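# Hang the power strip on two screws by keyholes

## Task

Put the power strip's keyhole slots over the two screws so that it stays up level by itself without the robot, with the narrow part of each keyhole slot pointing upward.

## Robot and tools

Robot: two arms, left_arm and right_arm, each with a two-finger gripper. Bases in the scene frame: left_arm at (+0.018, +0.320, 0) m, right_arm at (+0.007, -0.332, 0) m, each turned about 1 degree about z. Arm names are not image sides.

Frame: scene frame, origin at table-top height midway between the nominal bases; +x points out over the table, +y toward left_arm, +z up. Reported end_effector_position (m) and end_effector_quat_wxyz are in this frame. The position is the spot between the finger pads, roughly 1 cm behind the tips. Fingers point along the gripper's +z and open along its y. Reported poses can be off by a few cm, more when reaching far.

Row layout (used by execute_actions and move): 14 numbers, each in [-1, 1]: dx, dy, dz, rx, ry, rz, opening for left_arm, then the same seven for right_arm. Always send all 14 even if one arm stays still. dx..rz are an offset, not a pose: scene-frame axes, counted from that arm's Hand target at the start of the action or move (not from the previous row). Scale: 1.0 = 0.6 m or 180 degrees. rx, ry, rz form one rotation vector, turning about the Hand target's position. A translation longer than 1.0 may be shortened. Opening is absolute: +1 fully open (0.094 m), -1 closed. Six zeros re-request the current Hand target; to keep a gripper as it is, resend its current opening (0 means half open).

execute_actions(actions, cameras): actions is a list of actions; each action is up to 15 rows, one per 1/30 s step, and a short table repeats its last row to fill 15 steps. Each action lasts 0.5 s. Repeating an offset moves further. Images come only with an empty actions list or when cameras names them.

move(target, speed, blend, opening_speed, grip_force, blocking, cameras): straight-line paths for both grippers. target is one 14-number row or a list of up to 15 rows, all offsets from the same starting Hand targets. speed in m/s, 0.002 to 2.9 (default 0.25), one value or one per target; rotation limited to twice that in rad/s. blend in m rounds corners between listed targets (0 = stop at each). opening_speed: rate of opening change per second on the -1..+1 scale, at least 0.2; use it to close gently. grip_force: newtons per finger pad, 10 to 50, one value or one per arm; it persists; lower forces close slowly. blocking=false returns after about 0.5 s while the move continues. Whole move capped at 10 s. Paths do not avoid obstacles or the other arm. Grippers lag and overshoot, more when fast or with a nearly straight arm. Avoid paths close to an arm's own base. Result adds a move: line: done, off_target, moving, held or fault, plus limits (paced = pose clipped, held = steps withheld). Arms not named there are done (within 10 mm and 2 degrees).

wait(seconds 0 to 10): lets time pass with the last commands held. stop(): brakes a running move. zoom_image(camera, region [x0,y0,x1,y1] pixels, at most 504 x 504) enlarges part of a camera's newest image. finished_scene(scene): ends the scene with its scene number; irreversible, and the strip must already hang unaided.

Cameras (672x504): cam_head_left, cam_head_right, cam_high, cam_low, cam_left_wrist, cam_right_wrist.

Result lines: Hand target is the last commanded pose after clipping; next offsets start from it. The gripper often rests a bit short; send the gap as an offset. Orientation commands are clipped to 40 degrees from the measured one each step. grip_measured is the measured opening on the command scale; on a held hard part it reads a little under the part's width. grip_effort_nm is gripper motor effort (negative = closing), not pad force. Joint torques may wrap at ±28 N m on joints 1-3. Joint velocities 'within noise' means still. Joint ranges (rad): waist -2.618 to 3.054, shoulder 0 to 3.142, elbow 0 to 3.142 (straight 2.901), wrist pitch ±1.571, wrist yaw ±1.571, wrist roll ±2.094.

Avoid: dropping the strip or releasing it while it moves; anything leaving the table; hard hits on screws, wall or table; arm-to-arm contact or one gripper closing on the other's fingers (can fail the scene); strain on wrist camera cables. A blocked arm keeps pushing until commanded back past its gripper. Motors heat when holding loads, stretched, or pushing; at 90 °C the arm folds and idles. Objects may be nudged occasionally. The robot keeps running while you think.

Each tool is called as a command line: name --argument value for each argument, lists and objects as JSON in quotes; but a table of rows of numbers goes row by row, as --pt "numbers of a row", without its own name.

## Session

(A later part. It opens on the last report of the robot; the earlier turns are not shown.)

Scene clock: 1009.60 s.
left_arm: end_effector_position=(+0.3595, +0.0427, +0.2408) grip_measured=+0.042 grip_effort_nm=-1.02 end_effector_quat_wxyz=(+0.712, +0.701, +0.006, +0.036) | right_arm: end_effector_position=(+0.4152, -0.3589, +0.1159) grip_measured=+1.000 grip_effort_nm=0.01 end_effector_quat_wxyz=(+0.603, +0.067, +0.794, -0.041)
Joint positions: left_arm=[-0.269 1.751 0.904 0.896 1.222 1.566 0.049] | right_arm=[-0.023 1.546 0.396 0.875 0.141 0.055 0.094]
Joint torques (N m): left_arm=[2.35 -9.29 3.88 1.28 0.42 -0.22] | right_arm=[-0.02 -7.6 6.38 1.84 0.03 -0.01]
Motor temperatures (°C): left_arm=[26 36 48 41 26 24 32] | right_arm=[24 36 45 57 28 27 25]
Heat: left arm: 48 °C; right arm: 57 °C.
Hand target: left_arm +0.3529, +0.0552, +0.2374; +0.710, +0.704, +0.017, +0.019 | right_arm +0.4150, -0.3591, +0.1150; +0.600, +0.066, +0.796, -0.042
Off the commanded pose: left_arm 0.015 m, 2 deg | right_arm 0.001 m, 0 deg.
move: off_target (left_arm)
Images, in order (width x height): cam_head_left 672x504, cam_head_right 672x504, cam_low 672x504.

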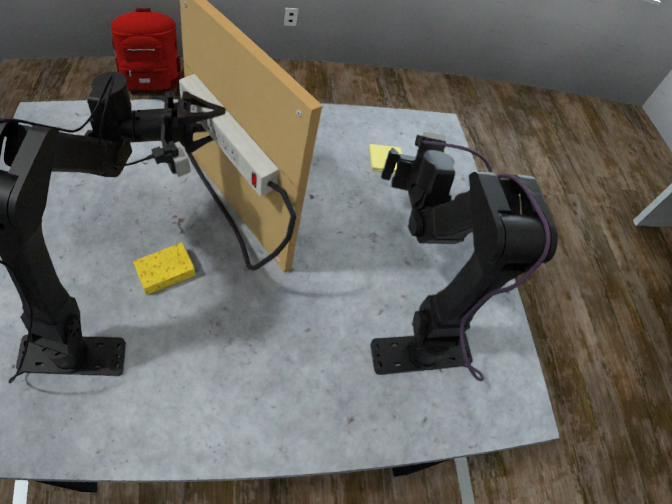

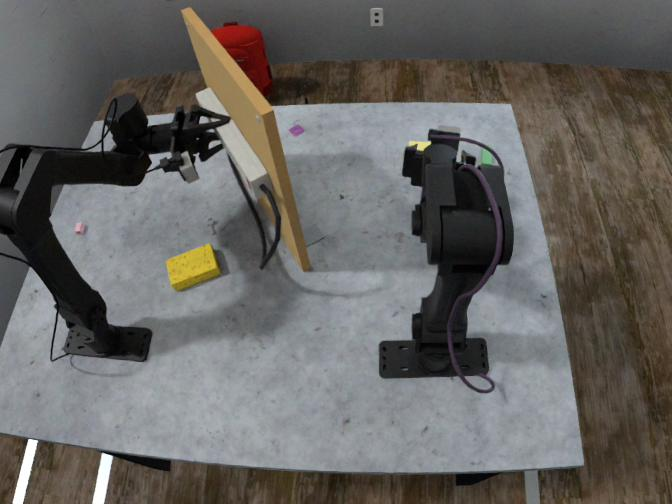

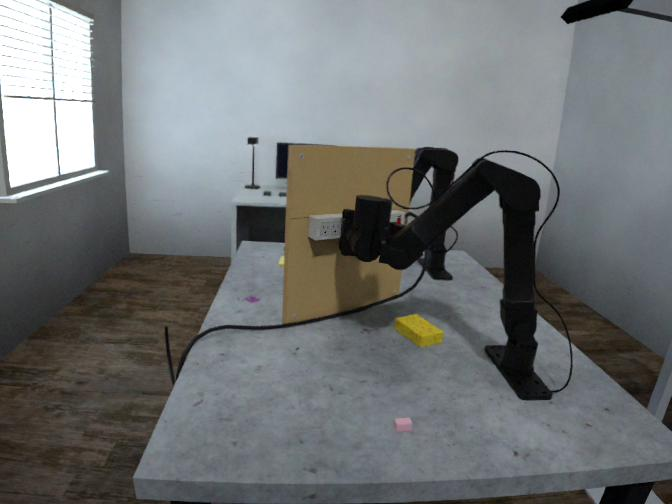

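move --pt "0.009 -0.015 0 0 0 0 0 0 0 0 0 0 0 1" --pt "0.009 -0.015 0 0 0 0 0.7 0 0 0 0 0 0 1" --speed 0.04 --opening_speed 0.4 --cameras '["cam_head_left","cam_head_right","cam_low"]'

zoom_image --camera "cam_low" --region '[280, 140, 430, 290]'

zoom_image --camera "cam_head_left" --region '[160, 60, 280, 180]'

Scene clock: 1017.87 s.
left_arm: end_effector_position=(+0.3583, +0.0434, +0.2406) grip_measured=+0.699 grip_effort_nm=0.08 end_effector_quat_wxyz=(+0.712, +0.701, +0.005, +0.033) | right_arm: end_effector_position=(+0.4152, -0.3589, +0.1159) grip_measured=+1.000 grip_effort_nm=0.01 end_effector_quat_wxyz=(+0.603, +0.067, +0.794, -0.041)
Joint positions: left_arm=[-0.266 1.751 0.903 0.896 1.232 1.564 0.08] | right_arm=[-0.023 1.546 0.396 0.875 0.141 0.055 0.094]
Joint torques (N m): left_arm=[0.66 -7.47 6.42 1.2 0.06 -0.14] | right_arm=[-0.03 -7.61 6.41 1.84 0.03 -0.02]
Motor temperatures (°C): left_arm=[26 37 47 41 26 24 32] | right_arm=[24 36 45 57 28 27 25]
Heat: left arm: 47 °C; right arm: 57 °C.
Hand target: left_arm +0.3582, +0.0463, +0.2373; +0.710, +0.704, +0.017, +0.019 | right_arm +0.4150, -0.3591, +0.1150; +0.600, +0.066, +0.796, -0.042
Off the commanded pose: left_arm 0.004 m, 2 deg | right_arm 0.001 m, 0 deg.
move: done
Images, in order (width x height): cam_head_left 672x504, cam_head_right 672x504, cam_low 672x504.

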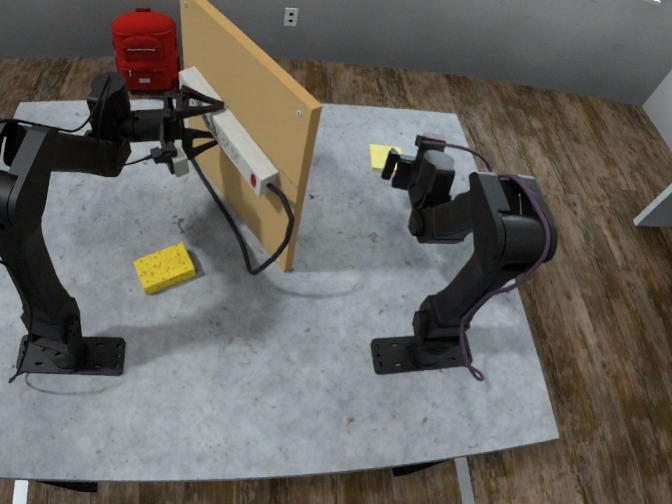

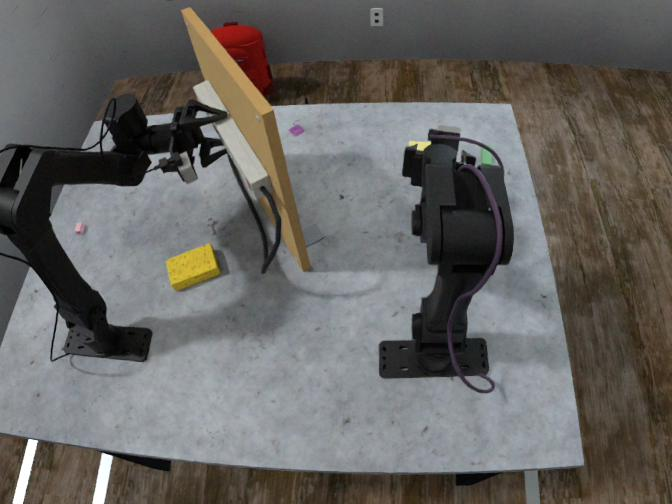

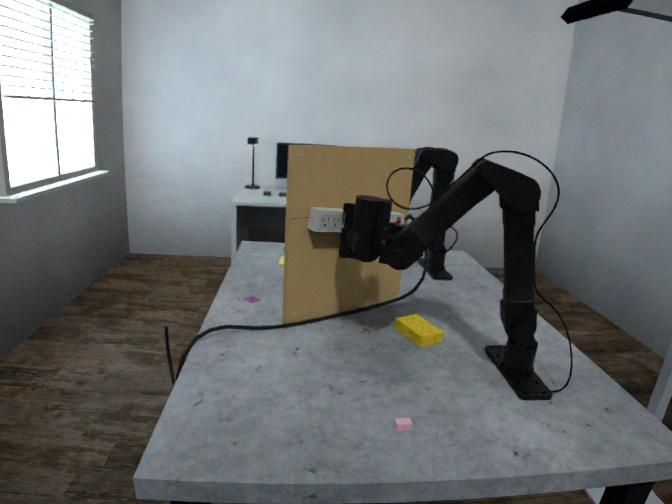

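Scaled by 3.360 from the camera's 672x504 image, which has a finer 960x720 frame.

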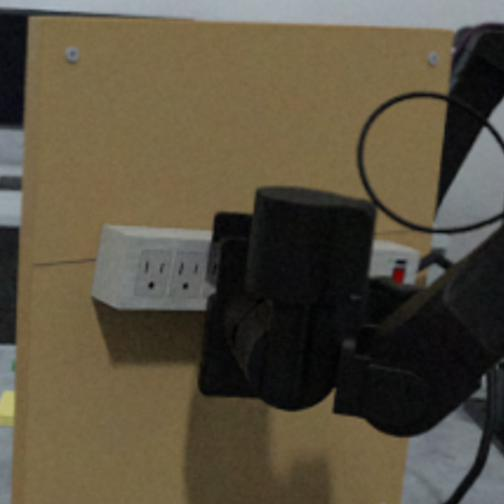

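Scaled by 4.200 from the camera's 672x504 image, which has a finer 960x720 frame.

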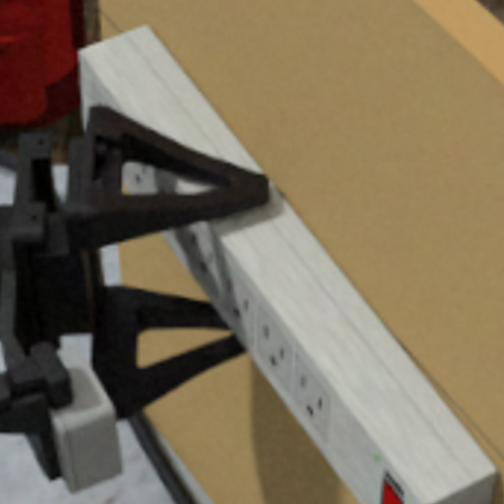

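move --target '[0,0,-0.03,0,0,0,0.7,0,0,0,0,0,0,1]' --speed 0.03 --cameras '["cam_low","cam_head_left"]'

zoom_image --camera "cam_low" --region '[280, 140, 430, 290]'

zoom_image --camera "cam_head_left" --region '[160, 60, 280, 180]'

Scene clock: 1026.47 s.
left_arm: end_effector_position=(+0.3584, +0.0434, +0.2290) grip_measured=+0.699 grip_effort_nm=0.07 end_effector_quat_wxyz=(+0.712, +0.702, +0.005, +0.032) | right_arm: end_effector_position=(+0.4152, -0.3589, +0.1159) grip_measured=+1.000 grip_effort_nm=0.01 end_effector_quat_wxyz=(+0.603, +0.067, +0.794, -0.041)
Joint positions: left_arm=[-0.266 1.779 0.883 0.944 1.232 1.564 0.08] | right_arm=[-0.023 1.546 0.396 0.875 0.141 0.055 0.094]
Joint torques (N m): left_arm=[0.65 -6.31 5.56 1.46 0.15 -0.12] | right_arm=[-0.06 -7.6 6.38 1.82 0.04 0.01]
Motor temperatures (°C): left_arm=[26 37 47 40 26 24 31] | right_arm=[24 36 45 57 28 27 25]
Heat: left arm: 47 °C; right arm: 57 °C.
Hand target: left_arm +0.3582, +0.0463, +0.2193; +0.710, +0.704, +0.017, +0.019 | right_arm +0.4150, -0.3591, +0.1150; +0.600, +0.066, +0.796, -0.042
Off the commanded pose: left_arm 0.010 m, 2 deg | right_arm 0.001 m, 0 deg.
move: done
Images, in order (width x height): cam_head_left 672x504, cam_low 672x504.

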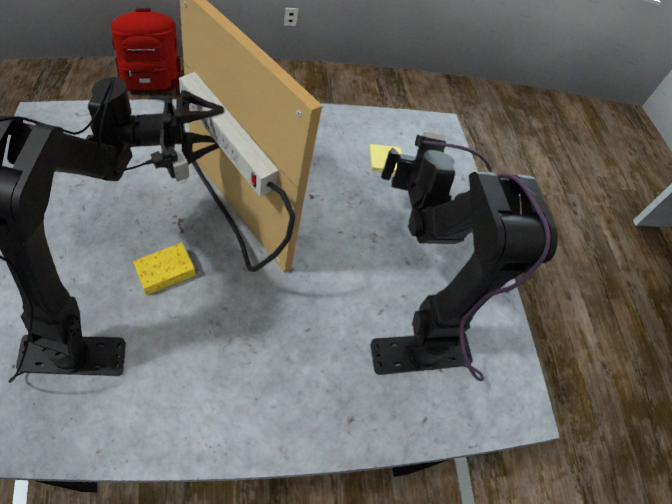

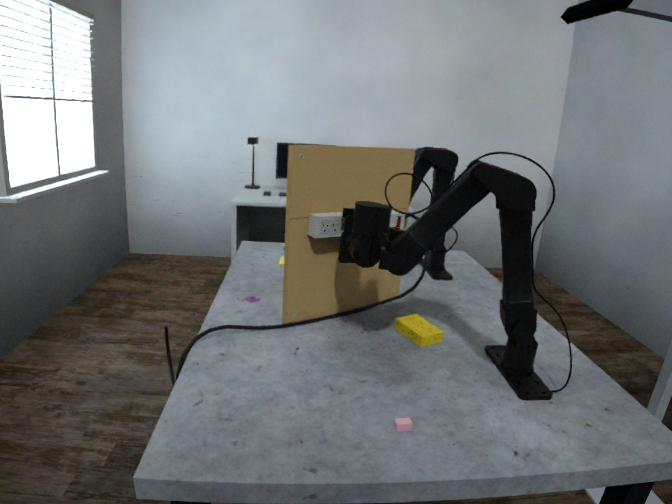

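Scaled by 3.360 from the camera's 672x504 image, which has a finer 960x720 frame.

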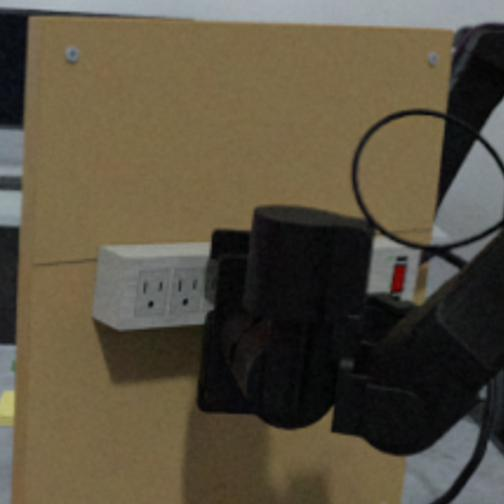

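Scaled by 4.200 from the camera's 672x504 image, which has a finer 960x720 frame.

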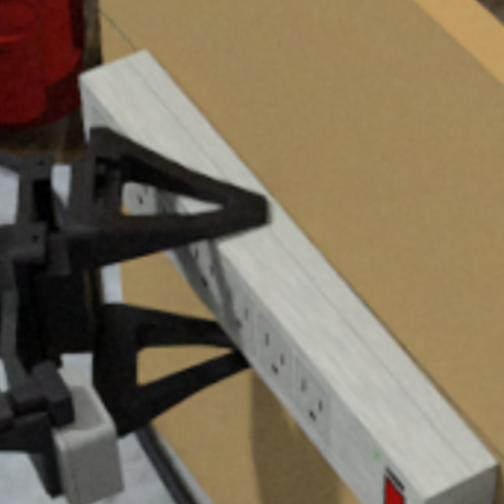

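move --target '[0,0,-0.022,0,0,0,0.7,0,0,0,0,0,0,1]' --speed 0.03 --cameras '["cam_low","cam_head_left"]'

zoom_image --camera "cam_low" --region '[280, 140, 430, 290]'

zoom_image --camera "cam_head_left" --region '[160, 60, 280, 180]'

Scene clock: 1032.77 s.
left_arm: end_effector_position=(+0.3596, +0.0434, +0.2236) grip_measured=+0.699 grip_effort_nm=0.06 end_effector_quat_wxyz=(+0.715, +0.697, -0.003, +0.043) | right_arm: end_effector_position=(+0.4152, -0.3589, +0.1159) grip_measured=+1.000 grip_effort_nm=0.01 end_effector_quat_wxyz=(+0.603, +0.067, +0.794, -0.041)
Joint positions: left_arm=[-0.266 1.807 0.869 1.018 1.227 1.559 0.08] | right_arm=[-0.023 1.546 0.396 0.875 0.141 0.055 0.094]
Joint torques (N m): left_arm=[0.54 -5.74 4.55 1.36 0.17 -0.02] | right_arm=[-0.09 -7.6 6.38 1.83 0.03 -0.01]
Motor temperatures (°C): left_arm=[26 37 47 40 26 24 31] | right_arm=[24 36 45 57 28 27 25]
Heat: left arm: 47 °C; right arm: 57 °C.
Hand target: left_arm +0.3583, +0.0463, +0.2061; +0.710, +0.704, +0.017, +0.019 | right_arm +0.4150, -0.3591, +0.1150; +0.600, +0.066, +0.796, -0.042
Off the commanded pose: left_arm 0.018 m, 4 deg | right_arm 0.001 m, 0 deg.
move: off_target (left_arm)
Images, in order (width x height): cam_head_left 672x504, cam_low 672x504.

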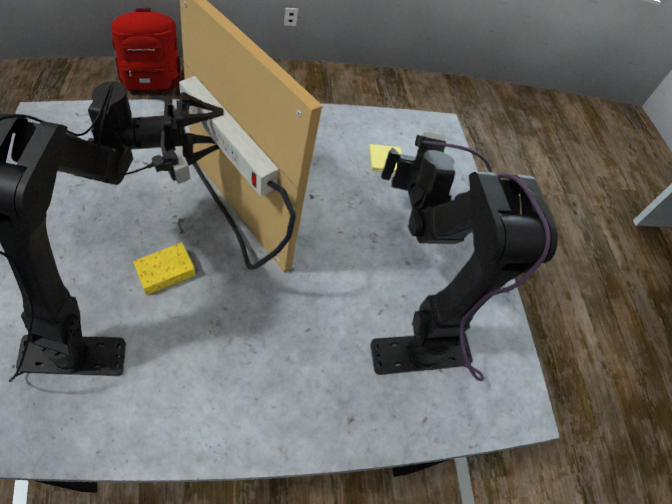

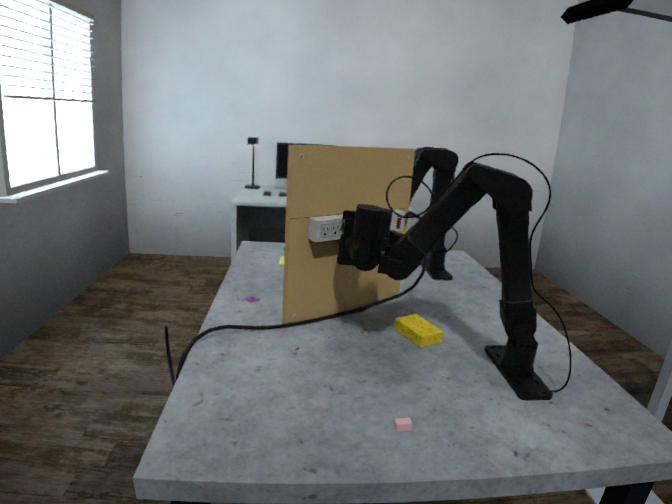

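Scaled by 3.360 from the camera's 672x504 image, which has a finer 960x720 frame.

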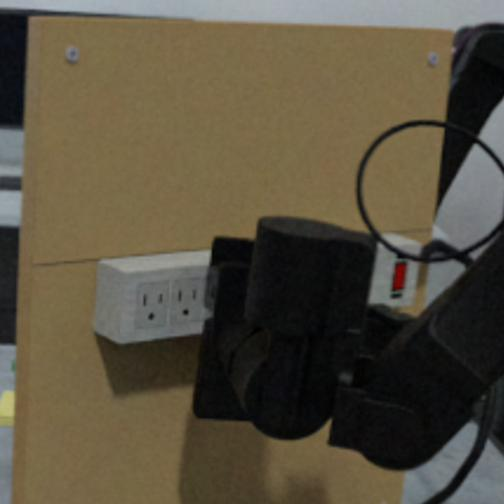

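Scaled by 4.200 from the camera's 672x504 image, which has a finer 960x720 frame.

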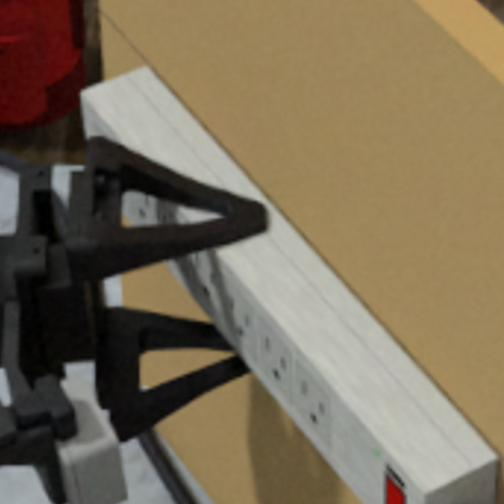

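move --target '[0,0,-0.03,0,0,0,0.7,0,0,0,0,0,0,1]' --speed 0.03

move --target '[0,0,0.04,0,0,0,0.8,0,0,0,0,0,0,1]' --speed 0.04 --cameras '["cam_low","cam_head_left"]'

zoom_image --camera "cam_low" --region '[280, 140, 430, 290]'

zoom_image --camera "cam_head_left" --region '[160, 60, 280, 180]'

Scene clock: 1039.80 s.
left_arm: end_effector_position=(+0.3604, +0.0437, +0.2228) grip_measured=+0.700 grip_effort_nm=-0.02 end_effector_quat_wxyz=(+0.723, +0.688, -0.011, +0.057) | right_arm: end_effector_position=(+0.4152, -0.3589, +0.1159) grip_measured=+1.000 grip_effort_nm=0.01 end_effector_quat_wxyz=(+0.603, +0.067, +0.794, -0.041)
Joint positions: left_arm=[-0.266 1.838 0.855 1.136 1.219 1.522 0.08] | right_arm=[-0.023 1.546 0.396 0.875 0.141 0.055 0.094]
Joint torques (N m): left_arm=[0.58 -4.49 3.02 0.95 0.2 0.32] | right_arm=[-0.01 -7.58 6.38 1.83 0.04 -0.02]
Motor temperatures (°C): left_arm=[26 37 46 40 26 24 31] | right_arm=[24 36 45 57 28 27 25]
Heat: left arm: 46 °C; right arm: 57 °C.
Hand target: left_arm +0.3583, +0.0463, +0.1881; +0.710, +0.704, +0.017, +0.019 | right_arm +0.4150, -0.3591, +0.1150; +0.600, +0.066, +0.796, -0.042
Off the commanded pose: left_arm 0.035 m, 6 deg | right_arm 0.001 m, 0 deg.
move: off_target (left_arm)

Scene clock: 1041.00 s.
left_arm: end_effector_position=(+0.3583, +0.0440, +0.2205) grip_measured=+0.800 grip_effort_nm=0.03 end_effector_quat_wxyz=(+0.720, +0.692, -0.002, +0.045) | right_arm: end_effector_position=(+0.4152, -0.3589, +0.1159) grip_measured=+1.000 grip_effort_nm=0.01 end_effector_quat_wxyz=(+0.603, +0.067, +0.794, -0.041)
Joint positions: left_arm=[-0.266 1.826 0.849 1.098 1.223 1.523 0.085] | right_arm=[-0.023 1.546 0.396 0.875 0.141 0.055 0.094]
Joint torques (N m): left_arm=[0.65 -7.62 6.6 0.71 0.19 0.05] | right_arm=[-0.03 -7.61 6.35 1.83 0.03 -0.01]
Motor temperatures (°C): left_arm=[26 36 46 40 26 24 31] | right_arm=[24 36 45 57 28 27 25]
Heat: left arm: 46 °C; right arm: 57 °C.
Hand target: left_arm +0.3583, +0.0463, +0.2121; +0.710, +0.704, +0.017, +0.019 | right_arm +0.4150, -0.3591, +0.1150; +0.600, +0.066, +0.796, -0.042
Off the commanded pose: left_arm 0.009 m, 4 deg | right_arm 0.001 m, 0 deg.
move: off_target (left_arm)
Images, in order (width x height): cam_head_left 672x504, cam_low 672x504.

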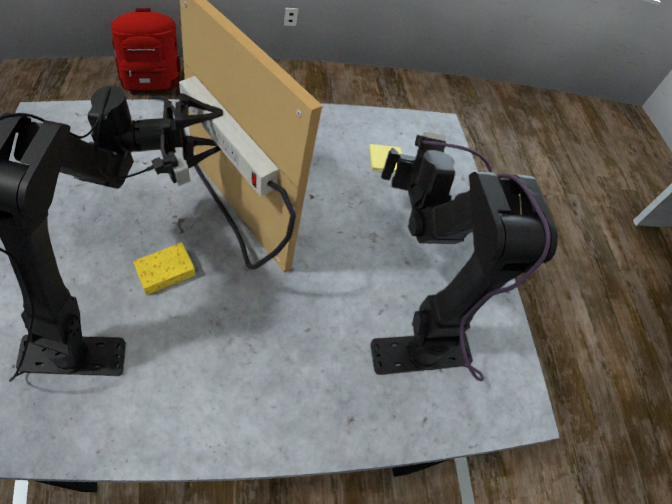

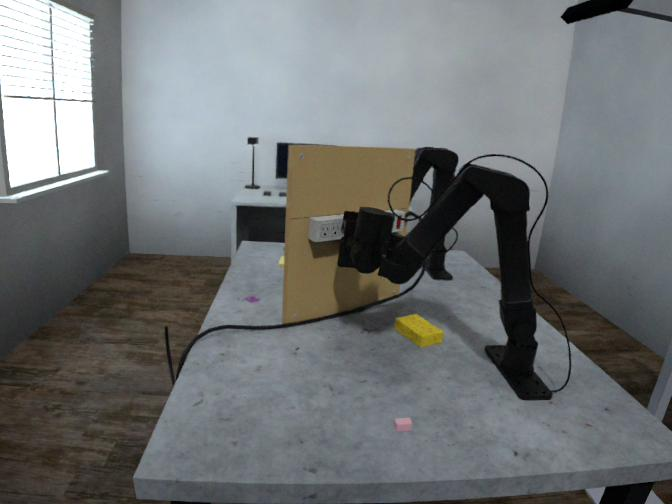

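Scaled by 3.360 from the camera's 672x504 image, which has a finer 960x720 frame.

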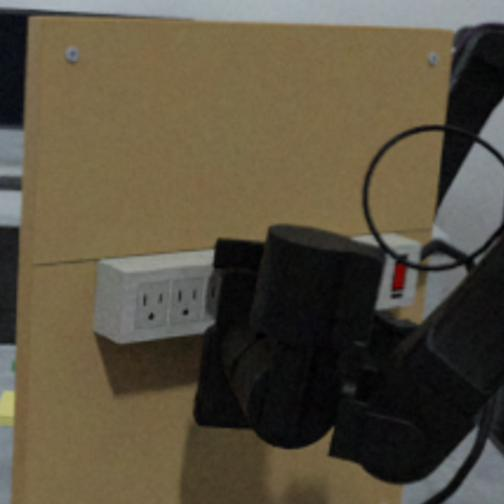

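Scaled by 4.200 from the camera's 672x504 image, which has a finer 960x720 frame.

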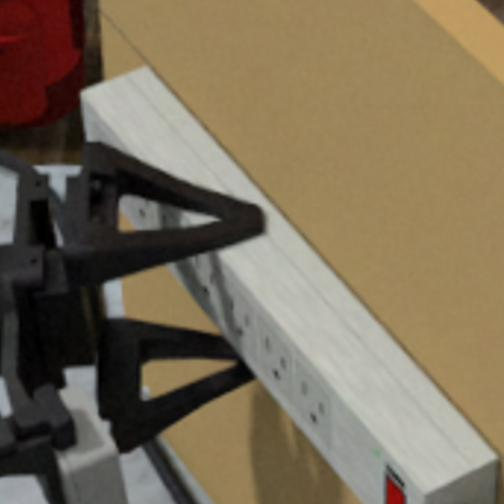

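move --target '[0,0,0.035,0,0,0,1,0,0,0,0,0,0,1]' --speed 0.04 --cameras '["cam_low","cam_head_left"]'

zoom_image --camera "cam_low" --region '[280, 140, 430, 290]'

zoom_image --camera "cam_head_left" --region '[160, 60, 280, 180]'

Scene clock: 1047.73 s.
left_arm: end_effector_position=(+0.3564, +0.0440, +0.2174) grip_measured=+0.999 grip_effort_nm=0.06 end_effector_quat_wxyz=(+0.707, +0.706, +0.028, +0.010) | right_arm: end_effector_position=(+0.4152, -0.3589, +0.1159) grip_measured=+1.000 grip_effort_nm=0.01 end_effector_quat_wxyz=(+0.603, +0.067, +0.794, -0.041)
Joint positions: left_arm=[-0.266 1.788 0.863 0.928 1.232 1.542 0.094] | right_arm=[-0.023 1.546 0.396 0.875 0.141 0.055 0.094]
Joint torques (N m): left_arm=[0.72 -9.51 9.11 1.17 0.14 0.11] | right_arm=[-0.05 -7.57 6.38 1.83 0.04 -0.02]
Motor temperatures (°C): left_arm=[26 37 46 39 26 24 30] | right_arm=[24 36 45 57 28 27 25]
Heat: left arm: 46 °C; right arm: 57 °C.
Hand target: left_arm +0.3582, +0.0463, +0.2331; +0.710, +0.704, +0.017, +0.019 | right_arm +0.4150, -0.3591, +0.1150; +0.600, +0.066, +0.796, -0.042
Off the commanded pose: left_arm 0.016 m, 2 deg | right_arm 0.001 m, 0 deg.
move: off_target (left_arm)
Images, in order (width x height): cam_head_left 672x504, cam_low 672x504.

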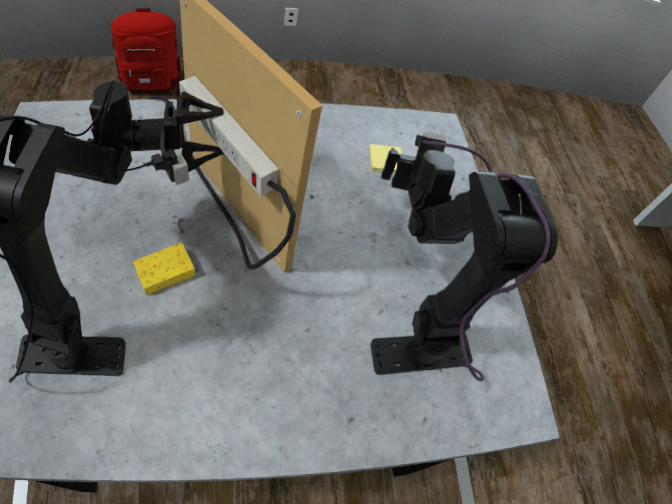

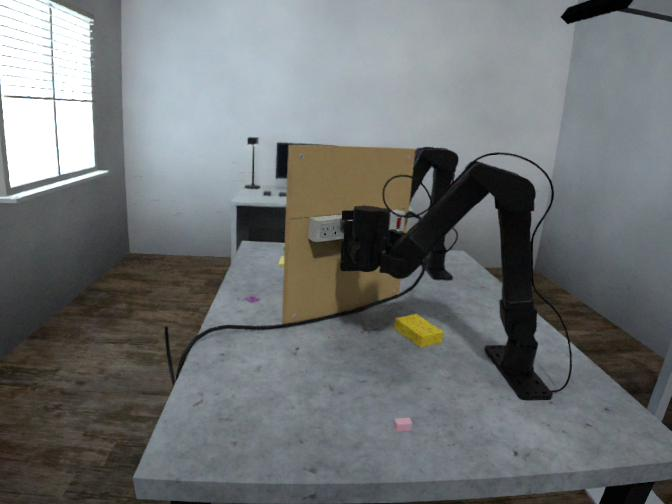

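Scaled by 3.360 from the camera's 672x504 image, which has a finer 960x720 frame.

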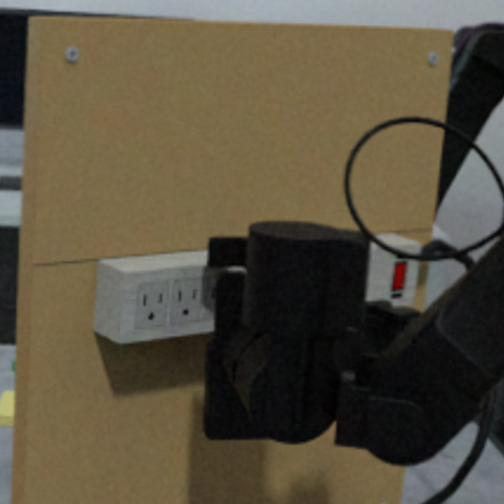

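Scaled by 4.200 from the camera's 672x504 image, which has a finer 960x720 frame.

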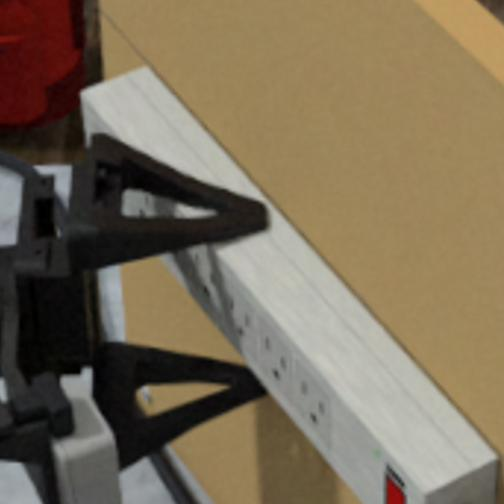

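move --pt "0 0 0.012 0 0 0 1 0 0 0 0 0 0 1" --pt "0 0.15 0.014 0 0 0 1 0 0 0 0 0 0 1" --speed 0.06 --cameras '["all"]'

zoom_image --camera "cam_low" --region '[280, 140, 430, 290]'

zoom_image --camera "cam_head_left" --region '[160, 60, 280, 180]'

Scene clock: 1058.43 s.
left_arm: end_effector_position=(+0.3662, +0.1346, +0.2360) grip_measured=+0.999 grip_effort_nm=0.07 end_effector_quat_wxyz=(+0.708, +0.705, +0.023, +0.024) | right_arm: end_effector_position=(+0.4152, -0.3589, +0.1159) grip_measured=+1.000 grip_effort_nm=0.01 end_effector_quat_wxyz=(+0.603, +0.067, +0.794, -0.041)
Joint positions: left_arm=[0.001 1.729 0.864 0.915 1.486 1.522 0.094] | right_arm=[-0.023 1.546 0.396 0.875 0.141 0.055 0.094]
Joint torques (N m): left_arm=[0.24 -8.91 5.5 1.24 0.21 -0.17] | right_arm=[-0.01 -7.6 6.42 1.85 0.04 0]
Motor temperatures (°C): left_arm=[26 37 47 39 26 24 30] | right_arm=[24 36 45 57 28 27 25]
Heat: left arm: 47 °C; right arm: 57 °C.
Hand target: left_arm +0.3582, +0.1363, +0.2416; +0.710, +0.704, +0.017, +0.019 | right_arm +0.4150, -0.3591, +0.1150; +0.600, +0.066, +0.796, -0.042
Off the commanded pose: left_arm 0.010 m, 1 deg | right_arm 0.001 m, 0 deg.
move: done

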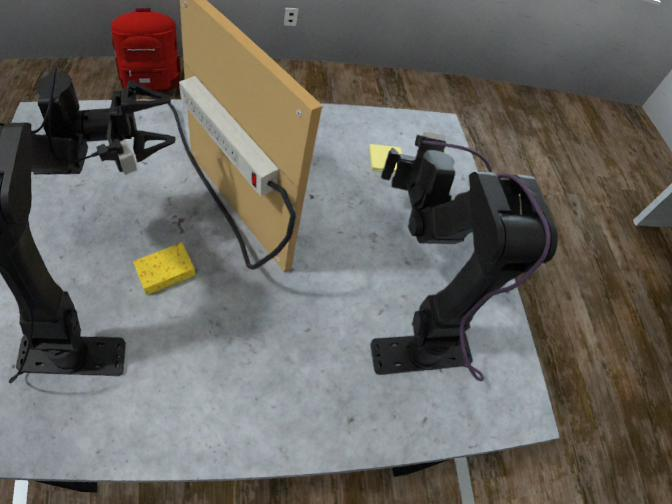

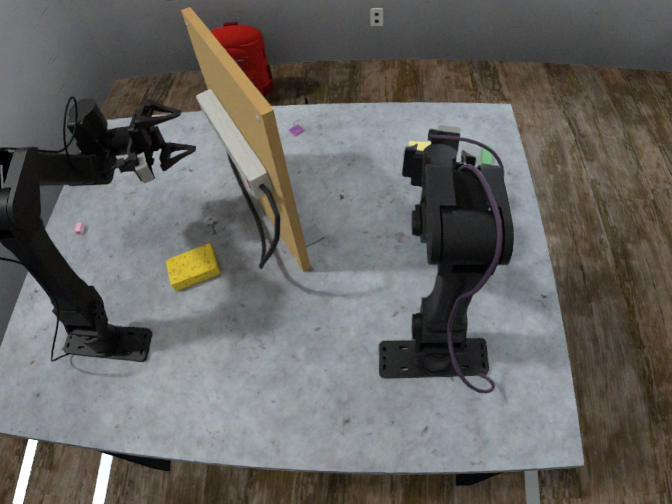

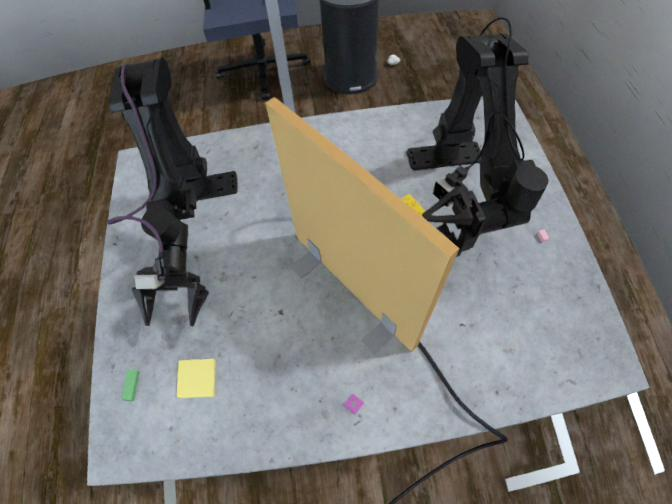

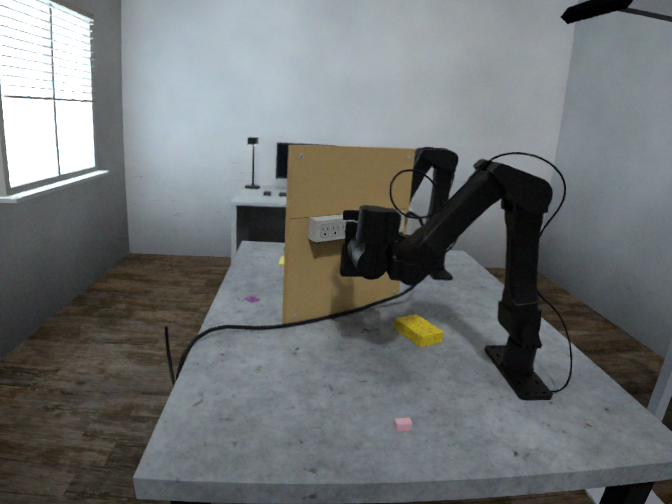

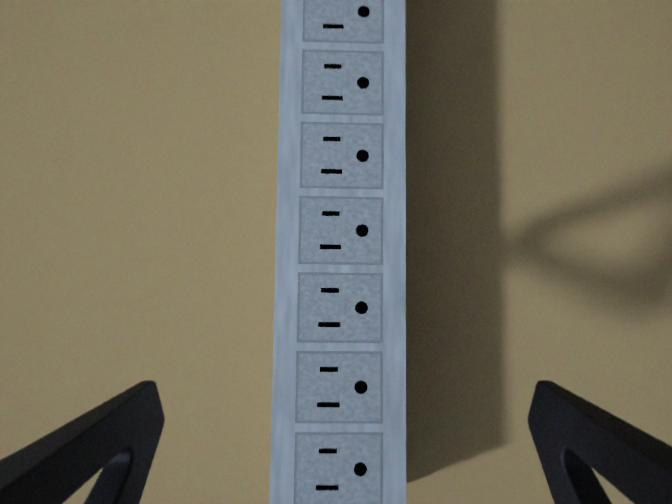

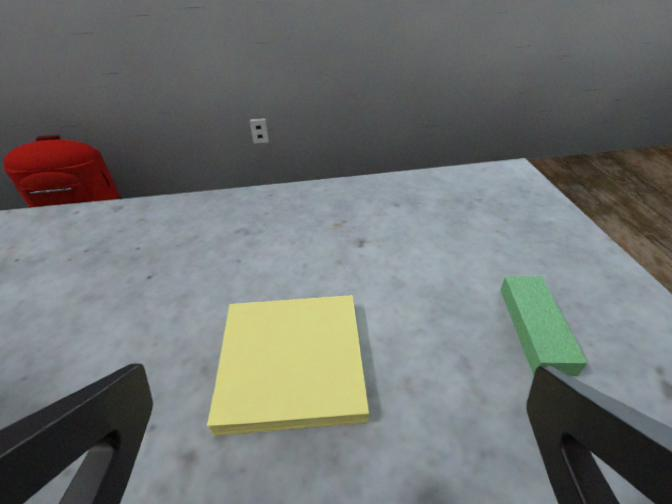

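Scaled by 3.360 from the camera's 672x504 image, which has a finer 960x720 frame.

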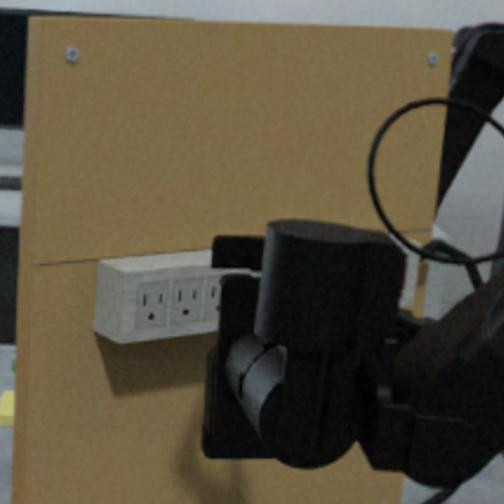

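Scaled by 4.200 from the camera's 672x504 image, which has a finer 960x720 frame.

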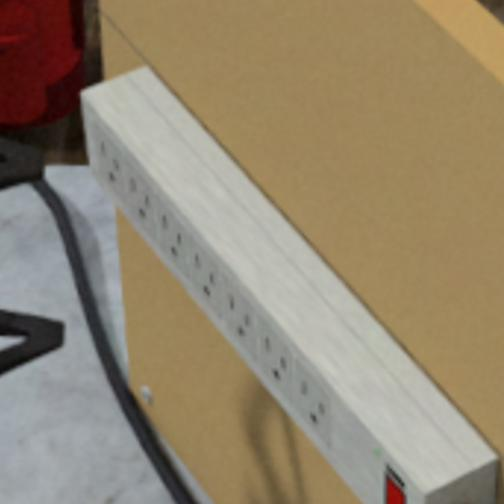

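finished_scene --scene 1

The scene is finished: the task was done.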